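## Task

Take one of the grey pegs lying on the table and insert it fully into a free hole of the black carbon ball held by the other gripper, pressing until it clicks into place.

## Robot and tools

Robot: two UR7e arms, left_arm and right_arm, each ending in a Robotiq 2F-85 two-finger gripper with a wrist camera. One gripper starts out holding the ball; the other must fetch a peg from the table and press it in.

Frame: everything (hand positions, velocities, targets, offset axes) uses the scene frame. Its origin is at table-top height, halfway between the nominal arm bases; +x points out over the table, +z up, and left_arm sits on the +y side (this is not the image left). Actual bases: left_arm at (-0.053, +0.481, +0.033) m, right_arm at (-0.058, -0.522, +0.033) m. Reported hand poses may be off by a few centimetres. end_effector_position is the spot between the closed finger pads; the fingers point along the gripper's +z and open along its y. Fingertips extend about 19 mm past that point when closed, 6 mm when open.

The 18-number row (used by execute_actions and move): one flat list covering both arms, each number in [-1, 1]. Order: left dx, dy, dz, rx, ry, rz, left gripper position, force_limit, speed, then the same nine for the right arm. dx..rz are offsets, not poses: they are measured from that arm's Hand target as it was when the action or move began, along scene axes, with 1.0 = 0.6 m or 180 degrees; rx, ry, rz form a single rotation vector, turning about the hand's position. Sending the same offset twice moves the arm twice. All six zeros re-asks for the current Hand target. An arm that does not move still needs its gripper numbers resent (a 0 is a real command).

Gripper numbers: position +1 = fully open (85 mm), about -0.8 = pads touching, -1 = squeeze until blocked. force_limit and speed (both start at +1) set grip strength and finger speed (about 20 mm/s at -1, 85 at 0, 150 at +1). A new force_limit or speed only applies after the position number changes by 0.01 or more. To grip, send -1 and check that object_status reads 2 (0 moving, 1 blocked while opening, 2 blocked while closing, 3 reached target or fully shut). position_measured is in counts: 3 open, 78 about 60 mm, 130 about 40 mm, 180 about 20 mm, 230 pads together.

Tools:
- execute_actions(actions, cameras): actions is a list of actions; each action is a list of up to 15 rows, one per 1/30 s step; a short list repeats its last row to fill 15 steps. Every row is an offset from the action's starting Hand target, not from the prior row. An empty list returns state plus all camera images.
- move(target, speed, blend, stop_force, zero, blocking, cameras): target is one row or a list of up to 15 rows, all offsets from the same starting Hand targets. Straight-line paths, ending together, capped at 10 s. speed: path top speed in m/s, 0.002 to 3.6, default 0.25 (turns up to twice that in rad/s); one value or one per target. blend: corner rounding in metres. stop_force: 3 to 120 N, ends an arm's path when its wrist sensor feels that much push against the motion; omit it when backing away from a contact. zero: with stop_force, true re-zeroes first. blocking=false returns after 0.5 s (not allowed with stop_force). No obstacle avoidance.
- wait(seconds 0 to 10), stop(), zoom_image(camera, region [x0, y0, x1, y1] pixels, at most 504 wide and high), zero_wrist_force(arm), read_manual(section), finished_scene(scene 1 or 2).
Cameras: cam_high, cam_low, cam_left_wrist, cam_right_wrist, each 896x504.

Results: per arm, end_effector_position (m), quat_wxyz, velocities, Hand target (last commanded pose after clipping, base for the next offsets), Tool commands, joint positions and torques, Wrist force/torque in the gripper's own axes (a push reads as force from the surface into the arm), object_status. A move adds a 'move:' line: done (within 3 mm and 2 degrees), off_target, moving, held, fault, and limits such as paced or held. Hands often stop a bit short; resend the missing distance as an offset. Commanded orientation is clipped to 32 degrees from the measured one per step.

Cautions: arms are stiff, so aiming even slightly past a firm contact can trigger a fault. About 150 N of outside force or a joint load limit (wrist joints 26.6 N m) halts that arm for 10 s. Press slowly with a modest stop_force. Avoid the grippers pinching or bumping each other, gripping the other arm's fingers, steering a path close to an arm's own base, long stretched-out holds that heat motors, dropping or flinging parts, and anything ending up off the table. Call finished_scene only once the peg is locked and stays in.

Each tool is called after "Request:" by a JSON object that holds its "api" and its "payload".

## Session

Request:
{"api": "execute_actions", "payload": {"actions": []}}

Scene clock: 0.00 s.
left_arm: end_effector_position=(+0.0871, -0.0351, +0.1654) position_measured=175 object_status=3 end_effector_quat_wxyz=(+0.506, +0.693, -0.440, +0.265) | right_arm: end_effector_position=(+0.3713, -0.5195, +0.2361) position_measured=3 object_status=3 end_effector_quat_wxyz=(+0.000, -0.003, +1.000, +0.000)
Joint positions: left_arm=[-1.477 -0.997 2.507 -4.293 -1.737 -3.602] | right_arm=[3.458 -1.419 -2.042 -1.252 1.571 0.316]
Joint velocities: within noise
Joint torques (N m): no reading
Wrist force (N): no reading
Wrist torque (N m): no reading
Wrist force, peak (N): no reading
Hand target: left_arm +0.0871, -0.0351, +0.1654; +0.506, +0.693, -0.440, +0.265 | right_arm +0.3713, -0.5195, +0.2361; +0.000, -0.003, +1.000, +0.000
Tool commands: left_gripper/position=-0.396078 left_gripper/force_limit=+1.0 left_gripper/speed=-1.0 right_gripper/position=+1.0 right_gripper/force_limit=+1.0 right_gripper/speed=+1.0

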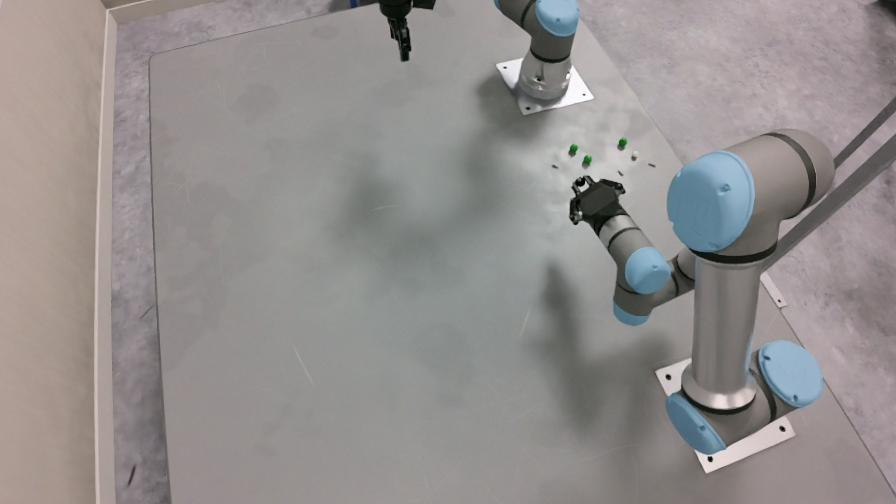

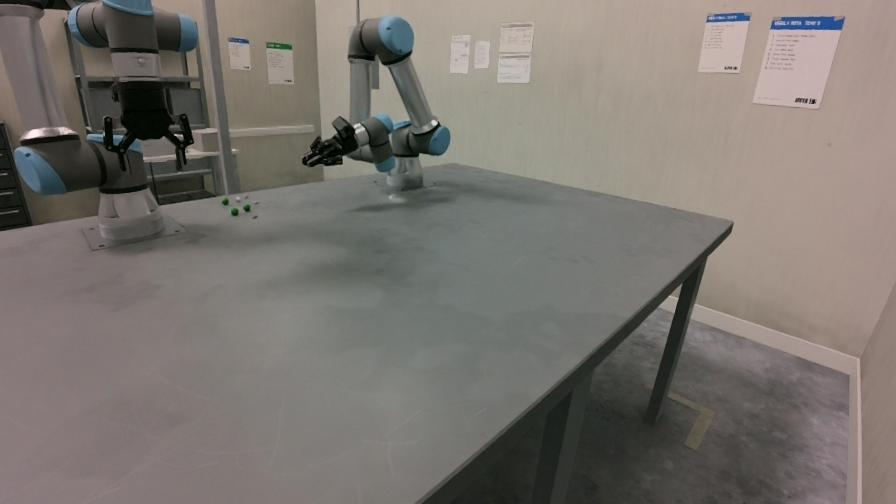

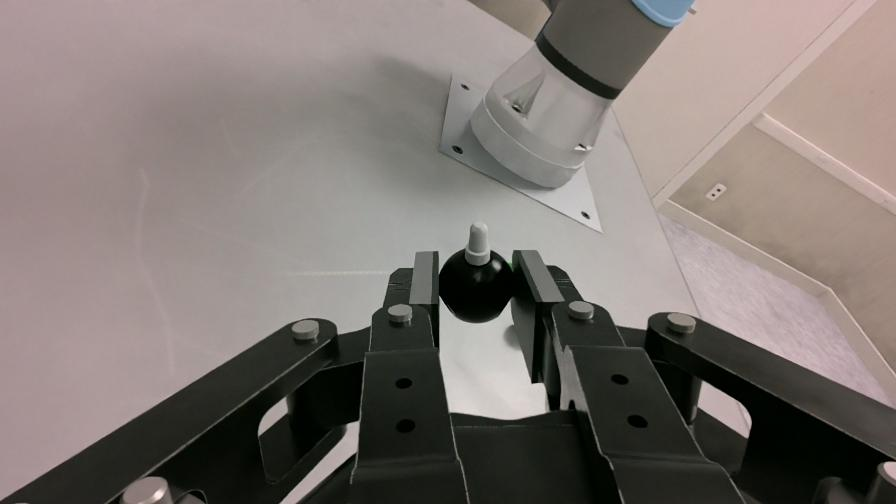

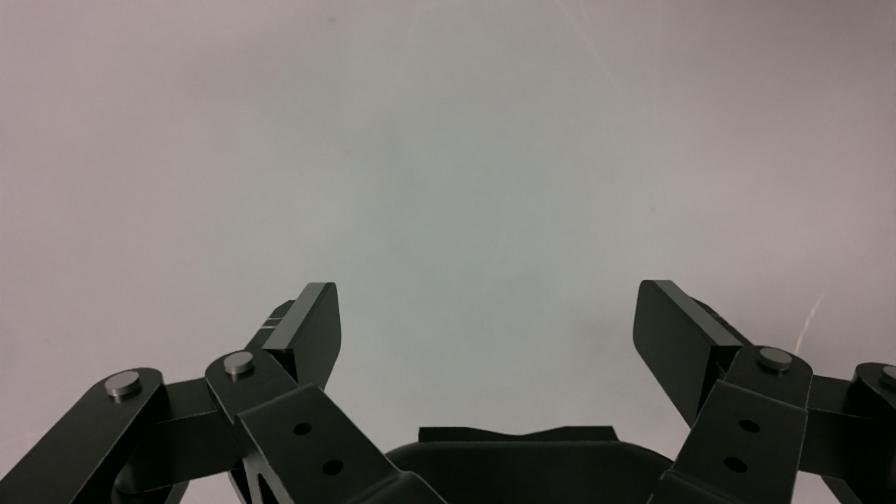

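Request:
{"api": "zoom_image", "payload": {"camera": "cam_left_wrist", "region": [400, 190, 560, 350]}}

Request:
{"api": "zoom_image", "payload": {"camera": "cam_high", "region": [530, 120, 690, 220]}}

Request:
{"api": "zoom_image", "payload": {"camera": "cam_low", "region": [200, 110, 360, 230]}}

Scaled by 3.150.

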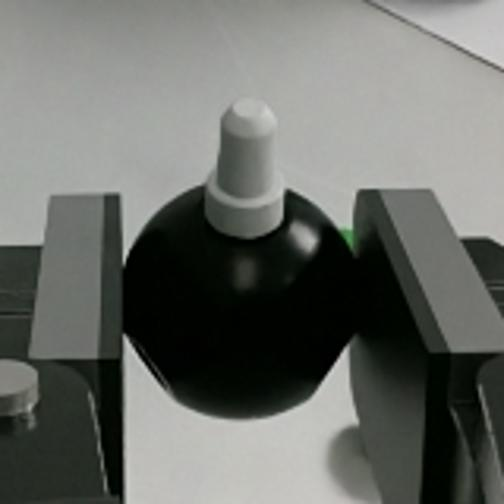

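Scaled by 3.150.

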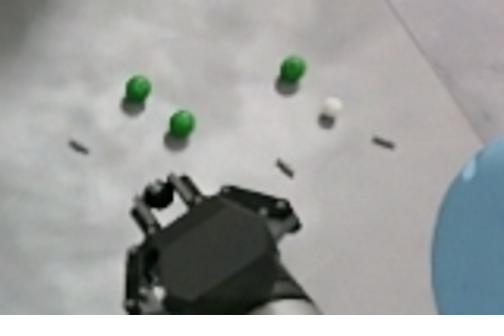

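Scaled by 3.150.

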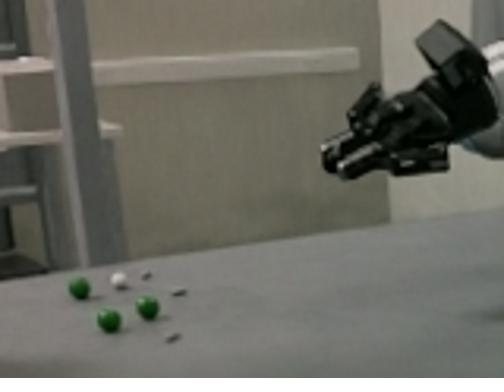

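Request:
{"api": "move", "payload": {"target": [0.438,0.225,0.192,0,0,0,-0.396078,1,-1,0,0.15,0,0,0,0,1,1,1]}}

Request:
{"api": "move", "payload": {"target": [0,0,0,0,0,0,-0.396078,1,-1,-0.62,0.45,-0.1,0,0,0,1,1,1], "cameras": ["all"]}}

Scene clock: 38.90 s.
left_arm: end_effector_position=(+0.3499, +0.0999, +0.2806) position_measured=175 object_status=3 end_effector_quat_wxyz=(+0.506, +0.693, -0.440, +0.265) | right_arm: end_effector_position=(+0.3713, -0.4295, +0.2361) position_measured=3 object_status=3 end_effector_quat_wxyz=(+0.000, -0.003, +1.000, +0.000)
Joint positions: left_arm=[-0.626 -1.262 2.182 -3.439 -2.504 -3.141] | right_arm=[3.657 -1.445 -2.02 -1.248 1.571 0.515]
Joint torques (N m): left_arm=[14.43 -43.03 -28.7 -1.03 -3.25 1.44] | right_arm=[10.44 12.17 37.26 4.57 -1.25 2.37]
Wrist force (N): left_arm=[0.2 -0.2 -0.2] | right_arm=[0.1 0.1 -0.3]
Wrist torque (N m): left_arm=[-0.02 -0.02 -0.09] | right_arm=[0.00 -0.01 -0.19]
Wrist force, peak (N): left_arm=[1.1 -1.1 -1.7] | right_arm=[0.0 0.9 -0.4]
Hand target: left_arm +0.3499, +0.0999, +0.2806; +0.506, +0.693, -0.440, +0.265 | right_arm +0.3713, -0.4295, +0.2361; +0.000, -0.003, +1.000, +0.000
Off the commanded pose: left_arm 0.000 m, 0 deg | right_arm 0.000 m, 0 deg.
move: done

Scene clock: 41.40 s.
left_arm: end_effector_position=(+0.3499, +0.0999, +0.2806) position_measured=175 object_status=3 end_effector_quat_wxyz=(+0.506, +0.693, -0.440, +0.265) | right_arm: end_effector_position=(-0.0007, -0.1596, +0.1761) position_measured=3 object_status=3 end_effector_quat_wxyz=(+0.000, -0.003, +1.000, +0.000)
Joint positions: left_arm=[-0.626 -1.262 2.182 -3.439 -2.504 -3.141] | right_arm=[4.923 -1.31 -2.29 -1.113 1.571 1.781]
Joint torques (N m): left_arm=[13.22 -42.15 -27.7 -1.07 -3.3 1.63] | right_arm=[10.62 3.73 35.26 4.82 -1.34 2.04]
Wrist force (N): left_arm=[0.1 0.0 0.0] | right_arm=[-0.2 0.3 -0.1]
Wrist torque (N m): left_arm=[-0.01 -0.01 -0.09] | right_arm=[0.04 0.02 -0.18]
Wrist force, peak (N): left_arm=[0.3 -0.5 -0.1] | right_arm=[1.7 1.6 0.0]
Hand target: left_arm +0.3499, +0.0999, +0.2806; +0.506, +0.693, -0.440, +0.265 | right_arm -0.0007, -0.1595, +0.1761; +0.000, -0.003, +1.000, +0.000
Off the commanded pose: left_arm 0.000 m, 0 deg | right_arm 0.000 m, 0 deg.
move: done
camera_calibration:
cam_left_wrist: T_world_to_cam=[[-0.880091, -0.0761278, 0.468662, 0.188783], [-0.398701, 0.654493, -0.642399, 0.268497], [-0.257832, -0.752226, -0.606366, 0.464509], [0, 0, 0, 1]] pos_world=[0.392961, 0.188058, 0.365669]
cam_right_wrist: T_world_to_cam=[[0.00497648, 0.999911, 0.0123926, 0.163514], [0.94266, -0.00882656, 0.333638, -0.0323584], [0.333718, 0.0100217, -0.94262, 0.289622], [0, 0, 0, 1]] pos_world=[-0.0669627, -0.166687, 0.281773]

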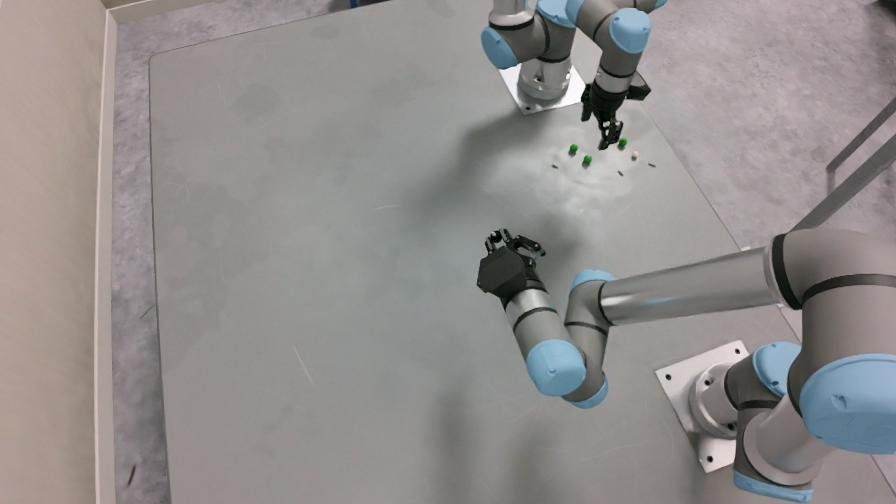

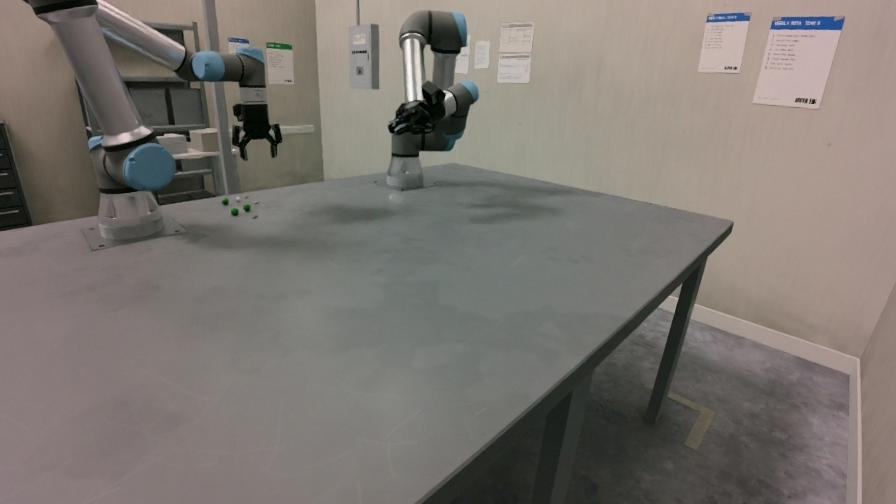

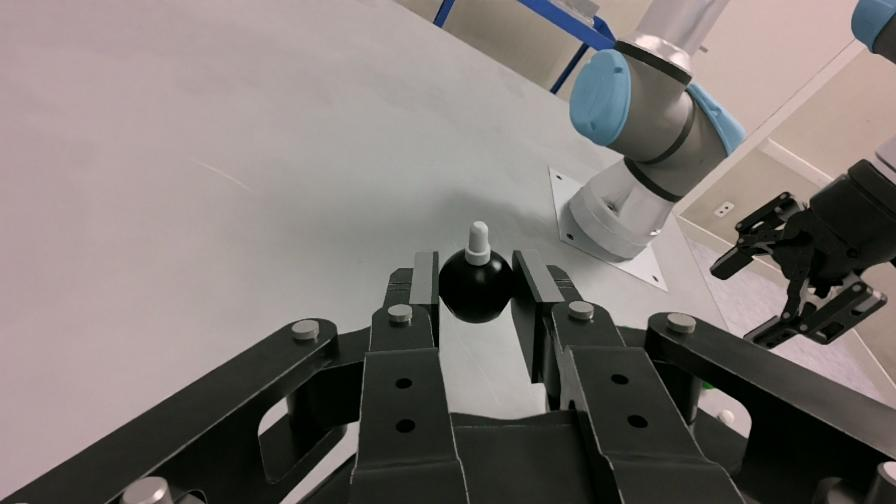

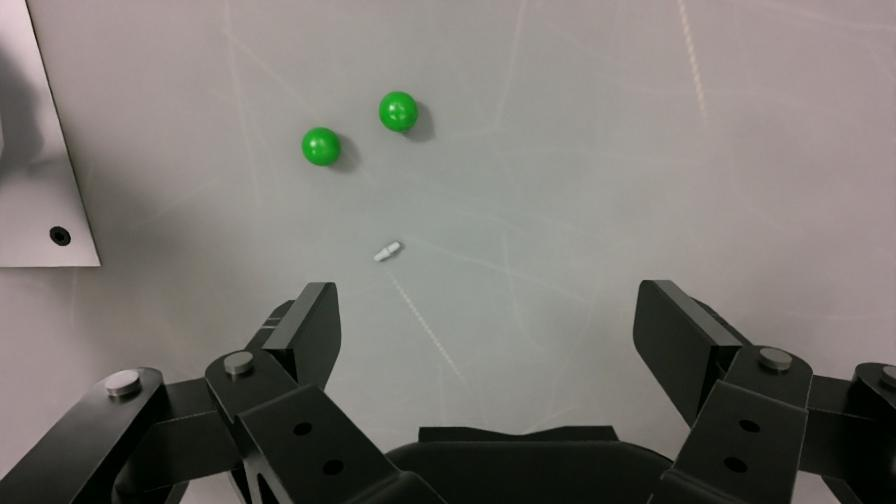

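Request:
{"api": "zoom_image", "payload": {"camera": "cam_right_wrist", "region": [338, 216, 438, 286]}}

Request:
{"api": "zoom_image", "payload": {"camera": "cam_left_wrist", "region": [420, 210, 540, 330]}}

Scaled by 5.040.

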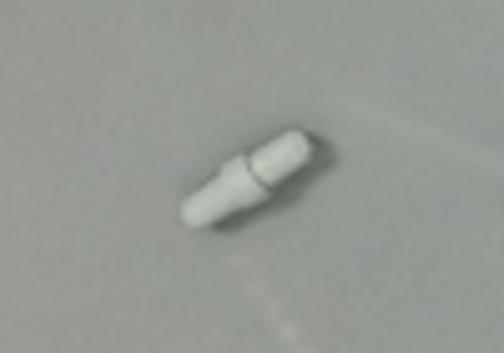

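Scaled by 4.200.

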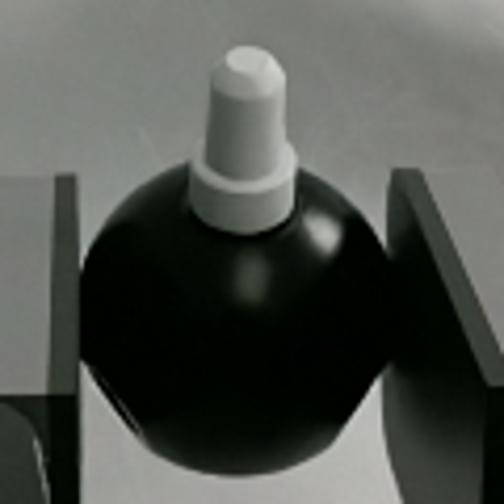

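Request:
{"api": "move", "payload": {"target": [0,0,0,0,0,0,-0.396078,1,-1,0.585,0.187,0.233,0.385,0.385,-0.385,1,1,1], "speed": 0.4, "cameras": ["all"]}}

Scene clock: 88.23 s.
left_arm: end_effector_position=(+0.3499, +0.0999, +0.2806) position_measured=175 object_status=3 end_effector_quat_wxyz=(+0.506, +0.693, -0.440, +0.265) | right_arm: end_effector_position=(+0.3503, -0.0473, +0.3159) position_measured=3 object_status=3 end_effector_quat_wxyz=(+0.499, -0.499, -0.501, -0.501)
Joint positions: left_arm=[-0.626 -1.262 2.182 -3.439 -2.504 -3.141] | right_arm=[3.919 -2.159 -1.998 1.016 2.359 3.137]
Joint torques (N m): left_arm=[13.85 -42.72 -27.88 -1.34 -3.34 1.46] | right_arm=[10.3 30.31 25.9 3.44 -1.21 2.01]
Wrist force (N): left_arm=[0.3 0.0 -0.1] | right_arm=[-1.0 0.4 -2.4]
Wrist torque (N m): left_arm=[0.02 -0.04 -0.08] | right_arm=[0.08 0.24 -0.31]
Wrist force, peak (N): left_arm=[0.4 -0.4 0.0] | right_arm=[-1.1 0.6 -2.6]
Hand target: left_arm +0.3499, +0.0999, +0.2806; +0.506, +0.693, -0.440, +0.265 | right_arm +0.3503, -0.0473, +0.3159; +0.499, -0.499, -0.501, -0.501
Off the commanded pose: left_arm 0.000 m, 0 deg | right_arm 0.000 m, 0 deg.
move: done
camera_calibration:
cam_left_wrist: T_world_to_cam=[[-0.880091, -0.0761278, 0.468662, 0.188783], [-0.398701, 0.654493, -0.642399, 0.268497], [-0.257832, -0.752226, -0.606366, 0.464509], [0, 0, 0, 1]] pos_world=[0.392961, 0.188058, 0.365669]
cam_right_wrist: T_world_to_cam=[[0.999906, -0.0126826, -0.00519189, -0.343141], [-0.00912417, -0.333428, -0.942731, 0.31237], [0.0102252, 0.94269, -0.333512, 0.268249], [0, 0, 0, 1]] pos_world=[0.343216, -0.153075, 0.382164]

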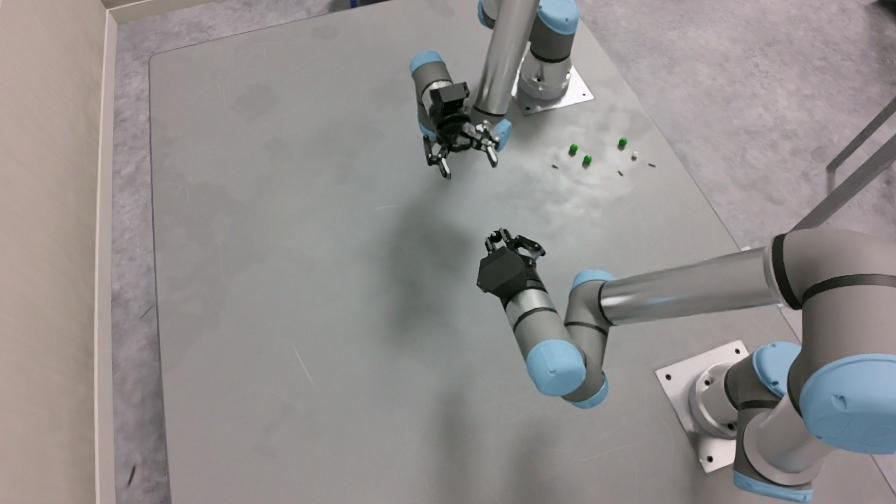

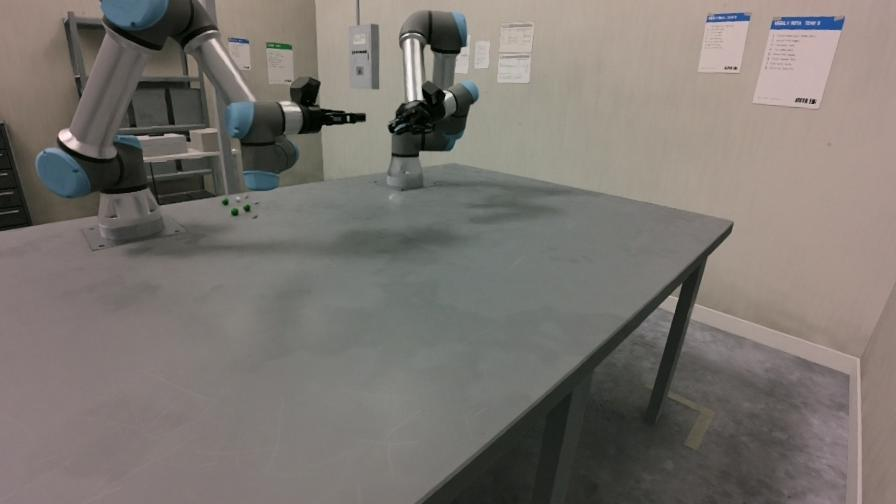

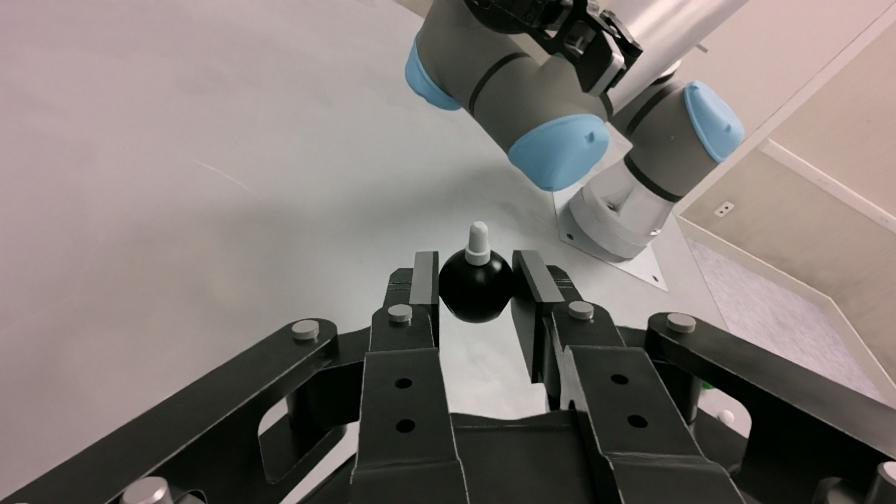

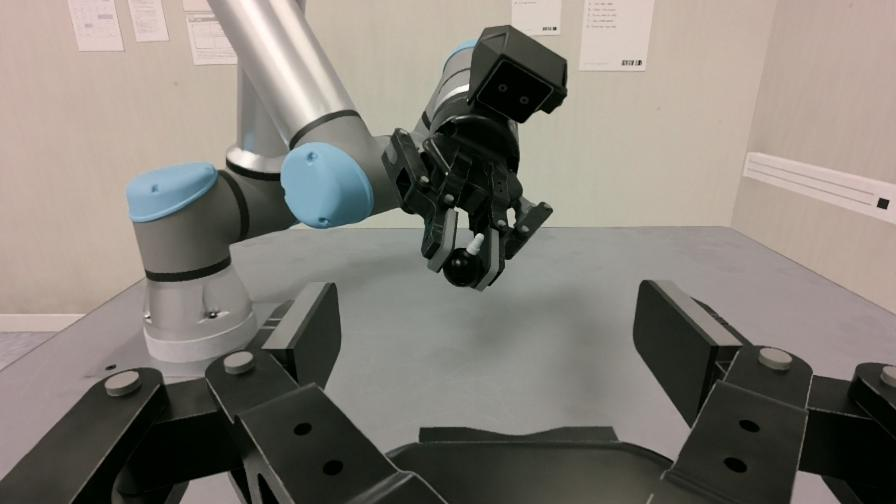

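Request:
{"api": "zoom_image", "payload": {"camera": "cam_right_wrist", "region": [410, 210, 520, 310]}}

Scaled by 4.582.

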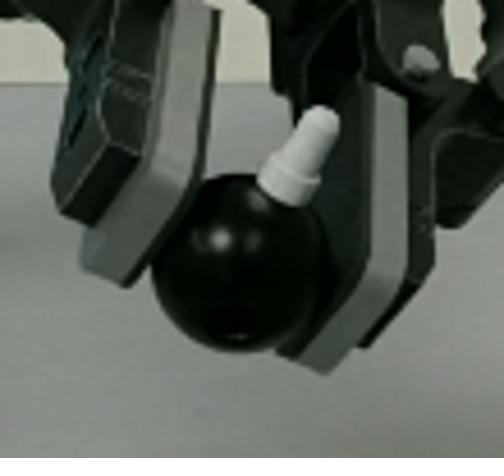

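Request:
{"api": "move", "payload": {"target": [0,0,0,-0.2258,-0.1606,0.0243,-0.396078,1,-1,0,0,0,0,0,0,1,1,1], "cameras": ["all"]}}

Request:
{"api": "zoom_image", "payload": {"camera": "cam_right_wrist", "region": [410, 210, 530, 310]}}

Scene clock: 103.37 s.
left_arm: end_effector_position=(+0.3496, +0.1001, +0.2797) position_measured=175 object_status=3 end_effector_quat_wxyz=(+0.569, +0.486, -0.424, +0.510) | right_arm: end_effector_position=(+0.3503, -0.0473, +0.3159) position_measured=3 object_status=3 end_effector_quat_wxyz=(+0.499, -0.499, -0.501, -0.501)
Joint positions: left_arm=[-0.633 -0.826 2.043 -4.634 -2.477 -3.483] | right_arm=[3.919 -2.16 -1.998 1.016 2.359 3.137]
Joint torques (N m): left_arm=[13.27 -50.64 4.91 0.8 -1.77 1.25] | right_arm=[9.41 30.53 24.45 3.4 -1.21 2.18]
Wrist force (N): left_arm=[-0.1 -1.4 0.0] | right_arm=[-1.0 0.5 -2.4]
Wrist torque (N m): left_arm=[-0.36 0.34 0.16] | right_arm=[0.07 0.25 -0.31]
Wrist force, peak (N): left_arm=[-3.0 -3.0 0.8] | right_arm=[-1.2 0.2 -2.7]
Hand target: left_arm +0.3496, +0.1001, +0.2797; +0.569, +0.486, -0.424, +0.510 (not the last commanded pose) | right_arm +0.3503, -0.0473, +0.3159; +0.499, -0.499, -0.501, -0.501
Off the commanded pose: left_arm 0.001 m, 12 deg | right_arm 0.000 m, 0 deg.
move: held (left_arm; a check stopped the path); limits=held
pose unreachable (left arm): on one or more control steps of this call, first in action 0 (counted from 0), this arm could not follow its commanded pose, so it was not sent that pose on those steps. It may still have moved: this result reports where it is.
cause: moving toward the commanded pose would bring two parts of the arm too close to each other (its gripper and another part of the arm, with joints 4 (wrist 1) to 6 (wrist 3) between them, 8 mm apart when it was first held).
camera_calibration:
cam_left_wrist: T_world_to_cam=[[-0.993705, 0.0285169, 0.108337, 0.318926], [-0.100754, 0.195291, -0.975556, 0.302552], [-0.0489771, -0.980331, -0.191189, 0.297754], [0, 0, 0, 1]] pos_world=[0.361985, 0.223717, 0.317532]
cam_right_wrist: T_world_to_cam=[[0.999905, -0.0127166, -0.00528767, -0.343111], [-0.00922482, -0.33334, -0.942762, 0.312335], [0.0102261, 0.942721, -0.333426, 0.268188], [0, 0, 0, 1]] pos_world=[0.343217, -0.153076, 0.382064]

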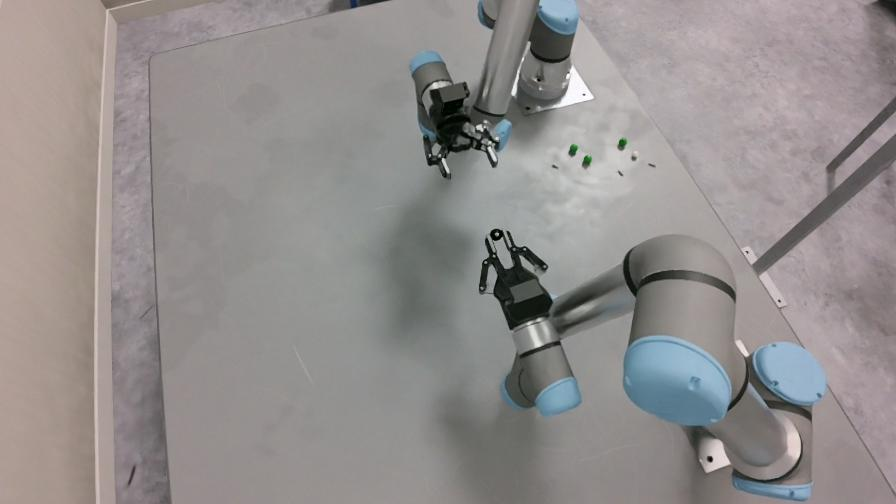

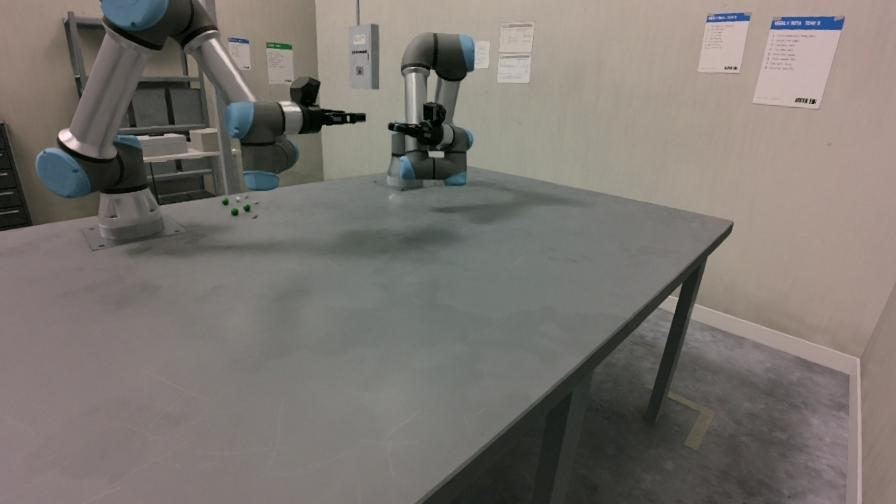

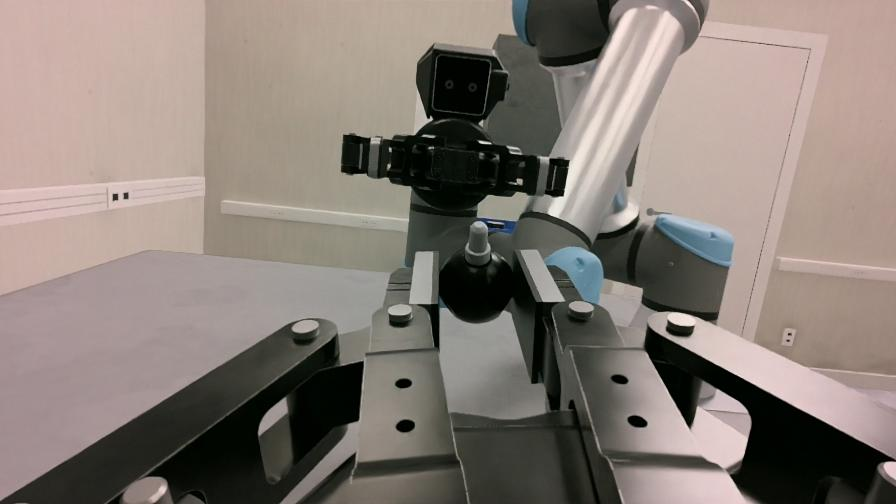

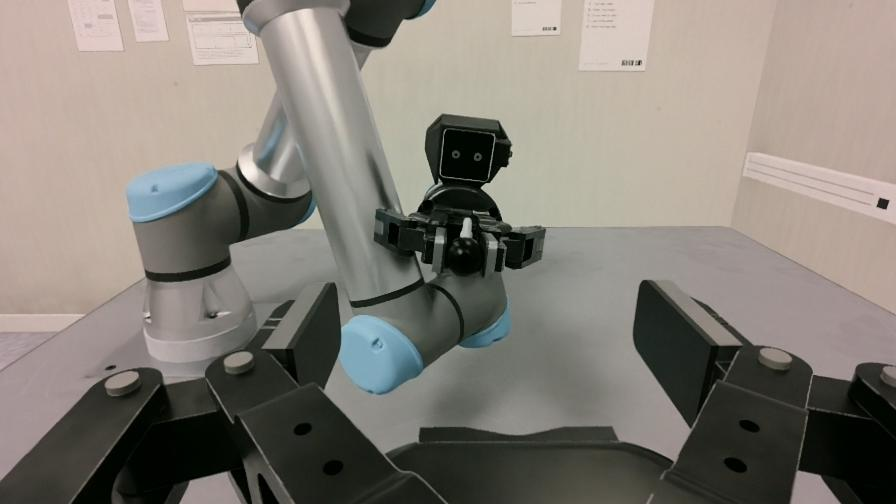

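Scaled by 4.200.

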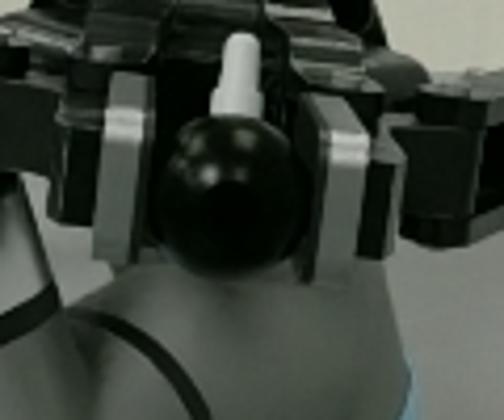

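Request:
{"api": "move", "payload": {"target": [0,0,0,0,0,0,-0.396078,1,-1,0,0.16,-0.135,0,0,0,1,1,1], "cameras": ["cam_right_wrist"]}}

Request:
{"api": "zoom_image", "payload": {"camera": "cam_right_wrist", "region": [400, 20, 540, 150]}}

Scene clock: 112.10 s.
left_arm: end_effector_position=(+0.3496, +0.1001, +0.2797) position_measured=175 object_status=3 end_effector_quat_wxyz=(+0.569, +0.486, -0.424, +0.510) | right_arm: end_effector_position=(+0.3503, +0.0486, +0.2349) position_measured=3 object_status=3 end_effector_quat_wxyz=(+0.499, -0.499, -0.501, -0.501)
Joint positions: left_arm=[-0.633 -0.826 2.043 -4.633 -2.477 -3.483] | right_arm=[4.054 -2.403 -1.825 1.086 2.224 3.137]
Joint torques (N m): left_arm=[14.17 -52.03 4.85 0.88 -1.73 1.35] | right_arm=[9.89 36.48 25.09 0.07 -1.19 2.29]
Wrist force (N): left_arm=[-0.3 -0.8 -0.3] | right_arm=[-1.0 0.4 -2.5]
Wrist torque (N m): left_arm=[-0.27 0.36 0.16] | right_arm=[0.06 0.23 -0.30]
Wrist force, peak (N): left_arm=[-0.1 -1.4 -0.4] | right_arm=[0.3 0.2 -3.7]
Hand target: left_arm +0.3496, +0.1001, +0.2797; +0.569, +0.486, -0.424, +0.510 | right_arm +0.3503, +0.0487, +0.2349; +0.499, -0.499, -0.501, -0.501
Off the commanded pose: left_arm 0.000 m, 0 deg | right_arm 0.000 m, 0 deg.
move: done
camera_calibration:
cam_right_wrist: T_world_to_cam=[[0.999905, -0.0127166, -0.00528767, -0.342318], [-0.00922482, -0.33334, -0.942762, 0.268067], [0.0102261, 0.942721, -0.333426, 0.150712], [0, 0, 0, 1]] pos_world=[0.343217, -0.0570755, 0.301164]
Images, in order (width x height): cam_right_wrist 896x504.

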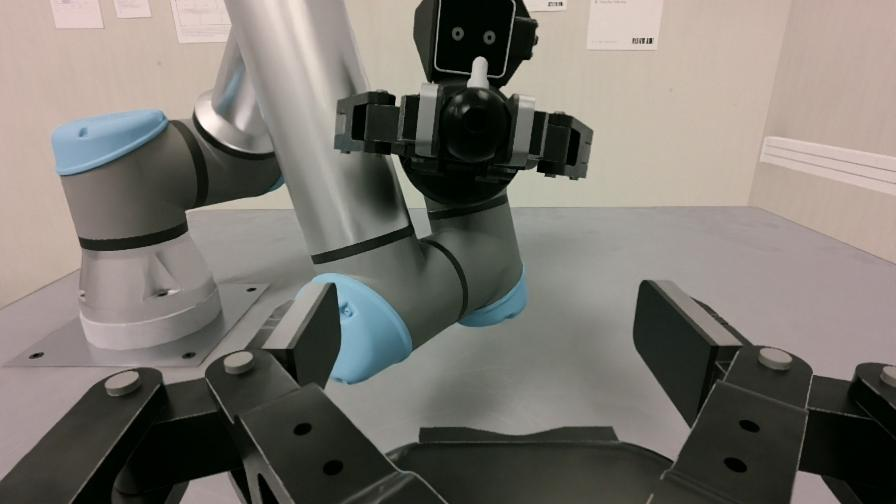

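Scaled by 3.600.

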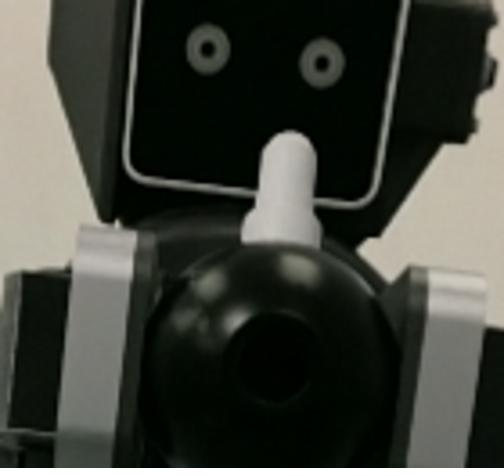

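Request:
{"api": "zoom_image", "payload": {"camera": "cam_right_wrist", "region": [430, 80, 520, 170]}}

Scaled by 5.600.

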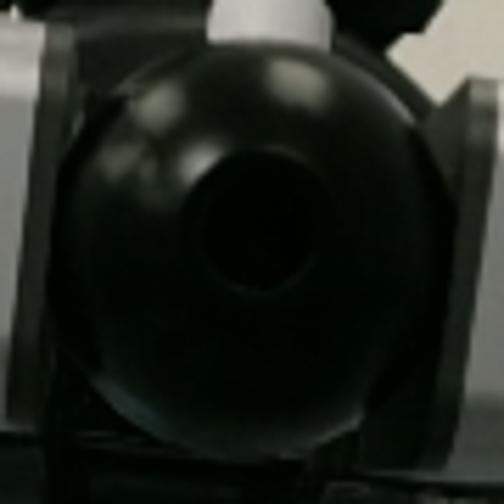

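Request:
{"api": "move", "payload": {"target": [0,0,0,0,0,0,-0.396078,1,-1,0,-0.008,0.042,0,0,0,1,1,1], "cameras": ["cam_right_wrist"]}}

Request:
{"api": "zoom_image", "payload": {"camera": "cam_right_wrist", "region": [430, 140, 530, 240]}}

Scene clock: 140.13 s.
left_arm: end_effector_position=(+0.3496, +0.1001, +0.2797) position_measured=175 object_status=3 end_effector_quat_wxyz=(+0.569, +0.486, -0.424, +0.510) | right_arm: end_effector_position=(+0.3503, +0.0439, +0.2600) position_measured=3 object_status=3 end_effector_quat_wxyz=(+0.499, -0.499, -0.501, -0.501)
Joint positions: left_arm=[-0.633 -0.826 2.043 -4.633 -2.477 -3.483] | right_arm=[4.048 -2.346 -1.842 1.046 2.23 3.137]
Joint torques (N m): left_arm=[13.83 -50.17 5.07 0.92 -1.8 1.42] | right_arm=[-9.97 48.87 3.67 0.42 1.8 -2.42]
Wrist force (N): left_arm=[-0.1 -1.1 -0.2] | right_arm=[-1.0 0.3 -2.4]
Wrist torque (N m): left_arm=[-0.32 0.34 0.16] | right_arm=[0.04 0.23 -0.26]
Wrist force, peak (N): left_arm=[-0.3 -1.5 -0.3] | right_arm=[-1.8 0.3 -2.4]
Hand target: left_arm +0.3496, +0.1001, +0.2797; +0.569, +0.486, -0.424, +0.510 | right_arm +0.3503, +0.0439, +0.2601; +0.499, -0.499, -0.501, -0.501
Off the commanded pose: left_arm 0.000 m, 0 deg | right_arm 0.000 m, 0 deg.
move: done
camera_calibration:
cam_right_wrist: T_world_to_cam=[[0.999905, -0.0127166, -0.00528767, -0.342245], [-0.00922482, -0.33334, -0.942762, 0.290163], [0.0102261, 0.942721, -0.333426, 0.163512], [0, 0, 0, 1]] pos_world=[0.343217, -0.0617755, 0.326264]
Images, in order (width x height): cam_right_wrist 896x504.

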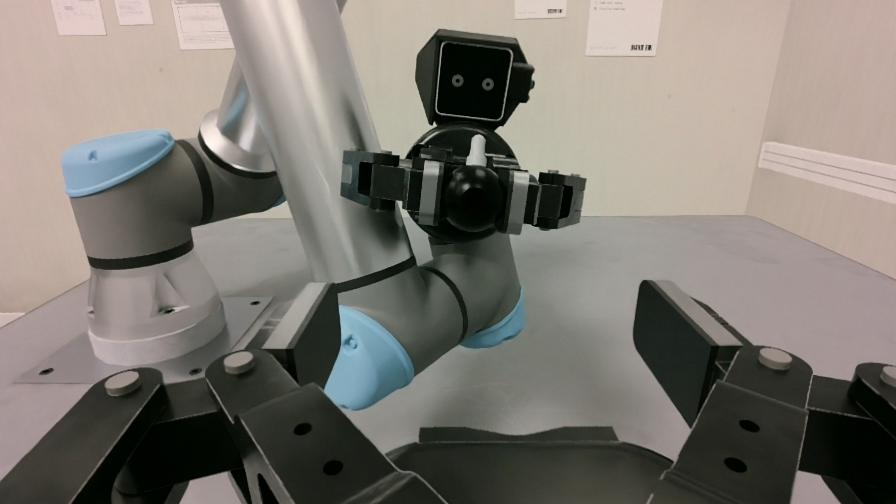

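Scaled by 5.040.

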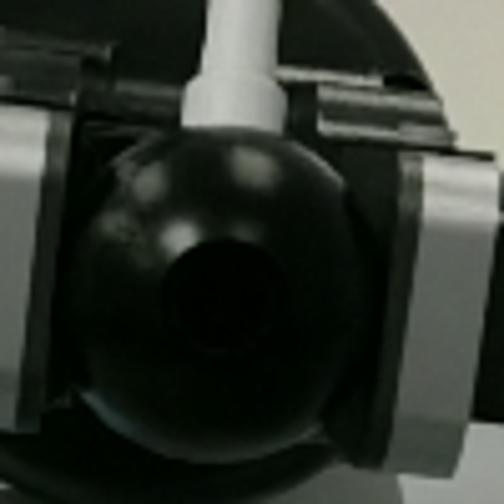

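Request:
{"api": "move", "payload": {"target": [[0,0,0,0.0717,-0.0389,0.0139,-0.396078,1,-1,0,-0.2,0.067,0,0,0,1,1,1],[0,0,0,0.0717,-0.0389,0.0139,-0.396078,1,-1,-0.53,-0.415,-0.167,-0.385,-0.385,0.385,1,1,1]], "blend": [0.03,0], "speed": 0.35}}

Request:
{"api": "move", "payload": {"target": [0,0,0,0,0,0,-1,1,-1,0,0,-0.067,0,0,0.68,1,1,1], "speed": 0.35, "cameras": ["all"]}}

Scene clock: 190.10 s.
left_arm: end_effector_position=(+0.3496, +0.1001, +0.2797) position_measured=175 object_status=3 end_effector_quat_wxyz=(+0.473, +0.524, -0.502, +0.500) | right_arm: end_effector_position=(+0.0323, -0.2051, +0.1599) position_measured=3 object_status=3 end_effector_quat_wxyz=(+0.000, -0.003, +1.000, +0.000)
Joint positions: left_arm=[-0.641 -1.009 2.182 -4.231 -2.45 -3.071] | right_arm=[4.847 -1.214 -2.397 -1.101 1.571 1.705]
Joint torques (N m): left_arm=[-13.73 -46.36 2.43 -0.56 1.46 1.6] | right_arm=[9.48 1.64 36.05 1.71 -0.96 2.04]
Wrist force (N): left_arm=[-0.7 -0.9 -0.1] | right_arm=[-0.1 0.2 0.0]
Wrist torque (N m): left_arm=[-0.29 0.26 0.24] | right_arm=[0.03 0.01 -0.18]
Wrist force, peak (N): left_arm=[-0.6 -1.5 -0.1] | right_arm=[-0.4 0.5 -3.9]
Hand target: left_arm +0.3496, +0.1001, +0.2797; +0.473, +0.524, -0.502, +0.500 | right_arm +0.0323, -0.2051, +0.1599; +0.000, -0.003, +1.000, +0.000
Off the commanded pose: left_arm 0.000 m, 0 deg | right_arm 0.000 m, 0 deg.
move: done

Scene clock: 193.83 s.
left_arm: end_effector_position=(+0.3496, +0.1001, +0.2797) position_measured=181 object_status=2 end_effector_quat_wxyz=(+0.473, +0.524, -0.502, +0.500) | right_arm: end_effector_position=(+0.0323, -0.2052, +0.1196) position_measured=3 object_status=3 end_effector_quat_wxyz=(+0.000, +0.878, -0.479, +0.000)
Joint positions: left_arm=[-0.641 -1.009 2.182 -4.231 -2.45 -3.071] | right_arm=[4.847 -1.289 -2.471 -0.952 1.571 -0.431]
Joint torques (N m): left_arm=[-13.88 -46.43 1.16 -0.41 1.51 1.26] | right_arm=[-10.01 1.73 27.71 4.78 1.5 -2.45]
Wrist force (N): left_arm=[-0.6 -1.2 -0.1] | right_arm=[-0.3 0.0 -0.1]
Wrist torque (N m): left_arm=[-0.34 0.24 0.24] | right_arm=[0.01 0.05 0.01]
Wrist force, peak (N): left_arm=[-0.6 -1.3 -0.3] | right_arm=[-0.4 0.2 -0.4]
Hand target: left_arm +0.3496, +0.1001, +0.2797; +0.473, +0.524, -0.502, +0.500 | right_arm +0.0323, -0.2051, +0.1197; +0.000, +0.878, -0.479, +0.000
Off the commanded pose: left_arm 0.000 m, 0 deg | right_arm 0.000 m, 0 deg.
move: done
camera_calibration:
cam_left_wrist: T_world_to_cam=[[-0.999565, -0.026079, -0.0137877, 0.360633], [0.00197448, 0.407194, -0.91334, 0.22804], [0.0294332, -0.912969, -0.406965, 0.323992], [0, 0, 0, 1]] pos_world=[0.35049, 0.212343, 0.345104]
cam_right_wrist: T_world_to_cam=[[-0.846921, -0.531572, 0.0124391, -0.0771701], [-0.497658, 0.800692, 0.33351, 0.167641], [-0.187245, 0.276266, -0.942664, 0.297268], [0, 0, 0, 1]] pos_world=[0.0737324, -0.257375, 0.225274]

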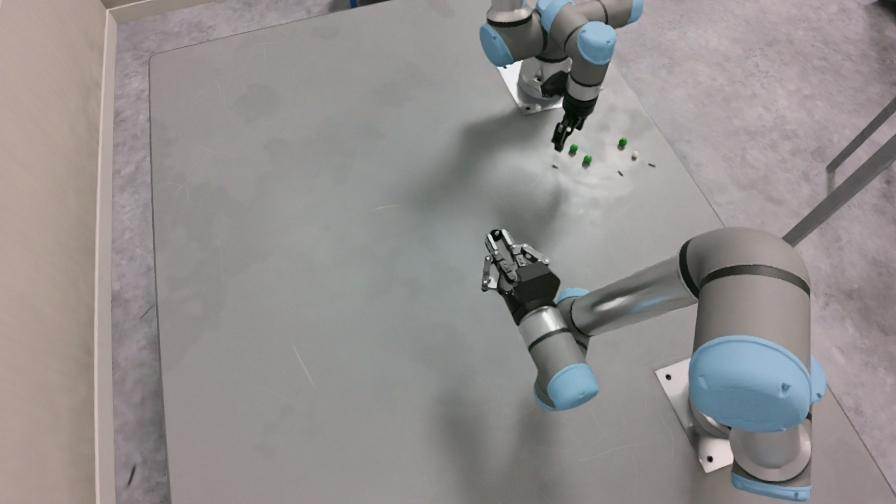

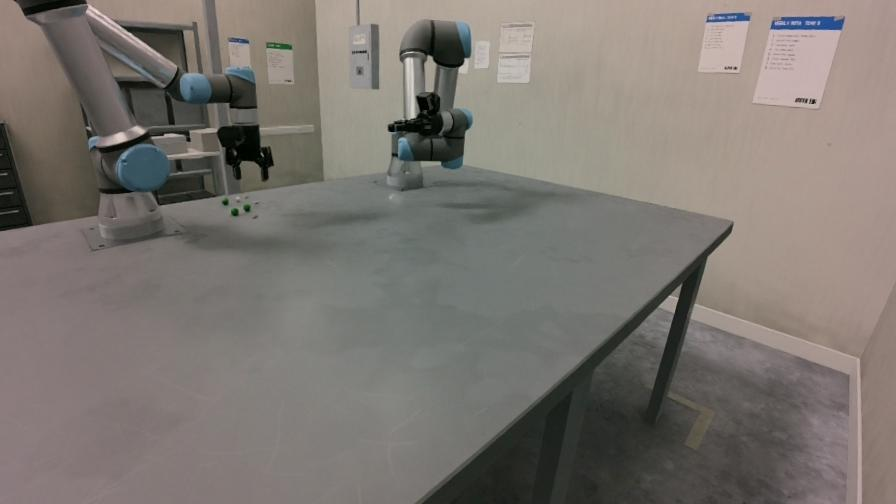

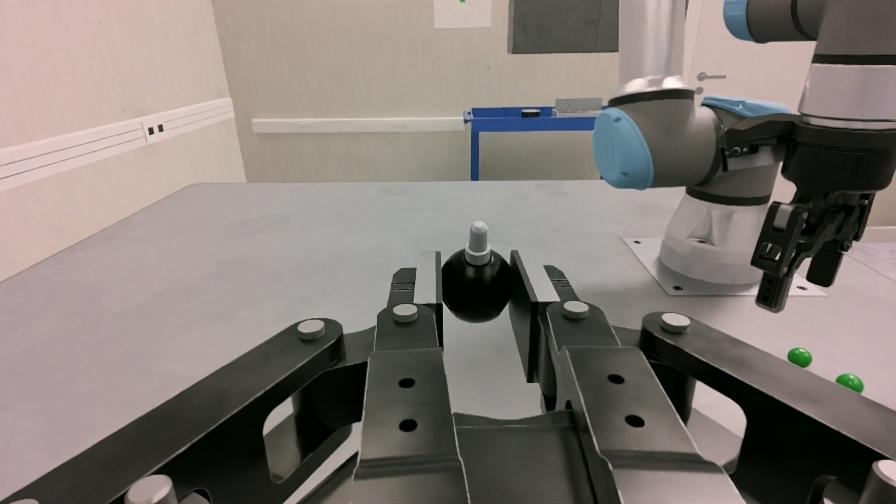

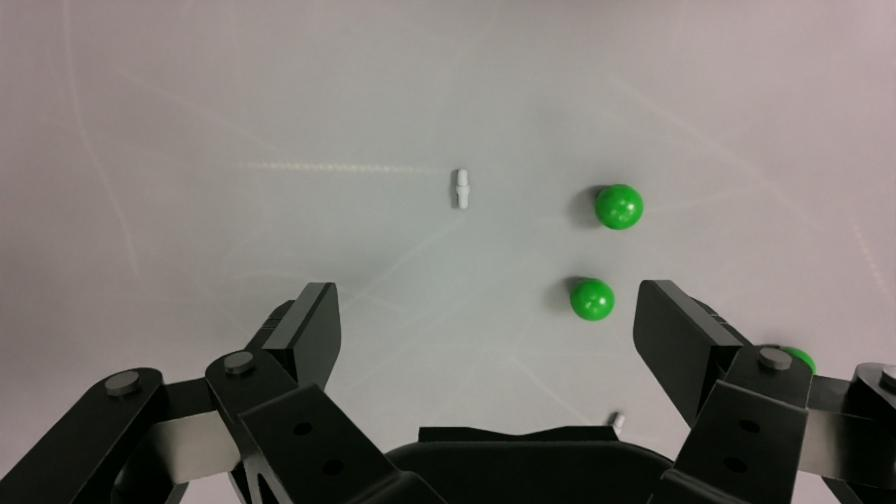

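Request:
{"api": "move", "payload": {"target": [0,0,0,0,0,0,-1,1,-1,0.0197,-0.031,-0.083,0,0,0,-0.3,-1,-0.5], "cameras": ["cam_right_wrist"]}}

Scene clock: 229.13 s.
left_arm: end_effector_position=(+0.3496, +0.1001, +0.2797) position_measured=181 object_status=2 end_effector_quat_wxyz=(+0.473, +0.524, -0.502, +0.500) | right_arm: end_effector_position=(+0.0441, -0.2237, +0.0699) position_measured=167 object_status=0 end_effector_quat_wxyz=(+0.000, +0.878, -0.479, +0.000)
Joint positions: left_arm=[-0.641 -1.009 2.182 -4.231 -2.45 -3.071] | right_arm=[4.815 -1.375 -2.584 -0.754 1.571 -0.463]
Joint torques (N m): left_arm=[-14.02 -46.52 1.58 -0.27 1.19 1.3] | right_arm=[-10.28 2.52 10.31 4.98 1.63 -2.51]
Wrist force (N): left_arm=[-0.5 -1.1 -0.2] | right_arm=[-0.1 -0.1 0.2]
Wrist torque (N m): left_arm=[-0.32 0.22 0.24] | right_arm=[-0.01 0.03 0.01]
Wrist force, peak (N): left_arm=[-0.7 -1.4 -0.2] | right_arm=[-0.6 0.0 -1.1]
Hand target: left_arm +0.3496, +0.1001, +0.2797; +0.473, +0.524, -0.502, +0.500 | right_arm +0.0441, -0.2237, +0.0699; +0.000, +0.878, -0.479, +0.000
Off the commanded pose: left_arm 0.000 m, 0 deg | right_arm 0.000 m, 0 deg.
move: done
camera_calibration:
cam_right_wrist: T_world_to_cam=[[-0.846888, -0.531625, 0.0124503, -0.0764115], [-0.497674, 0.800618, 0.333664, 0.204854], [-0.187352, 0.27638, -0.94261, 0.257768], [0, 0, 0, 1]] pos_world=[0.085532, -0.275874, 0.175573]
Images, in order (width x height): cam_right_wrist 896x504.

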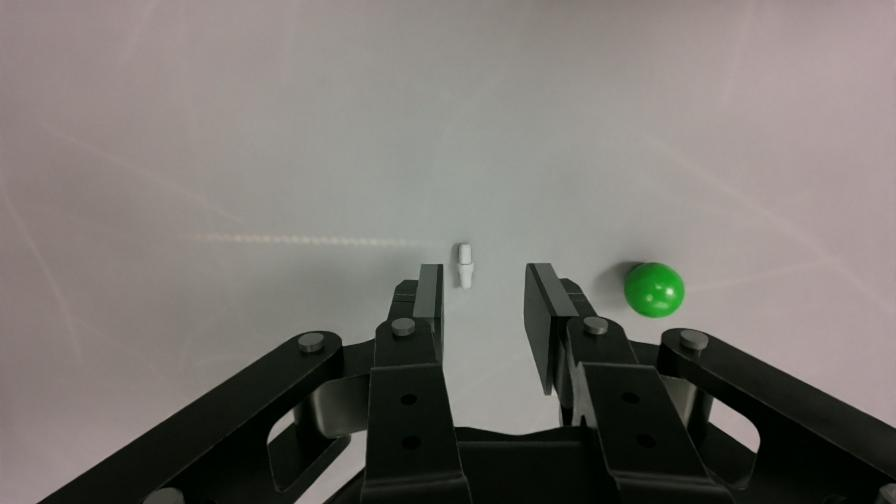

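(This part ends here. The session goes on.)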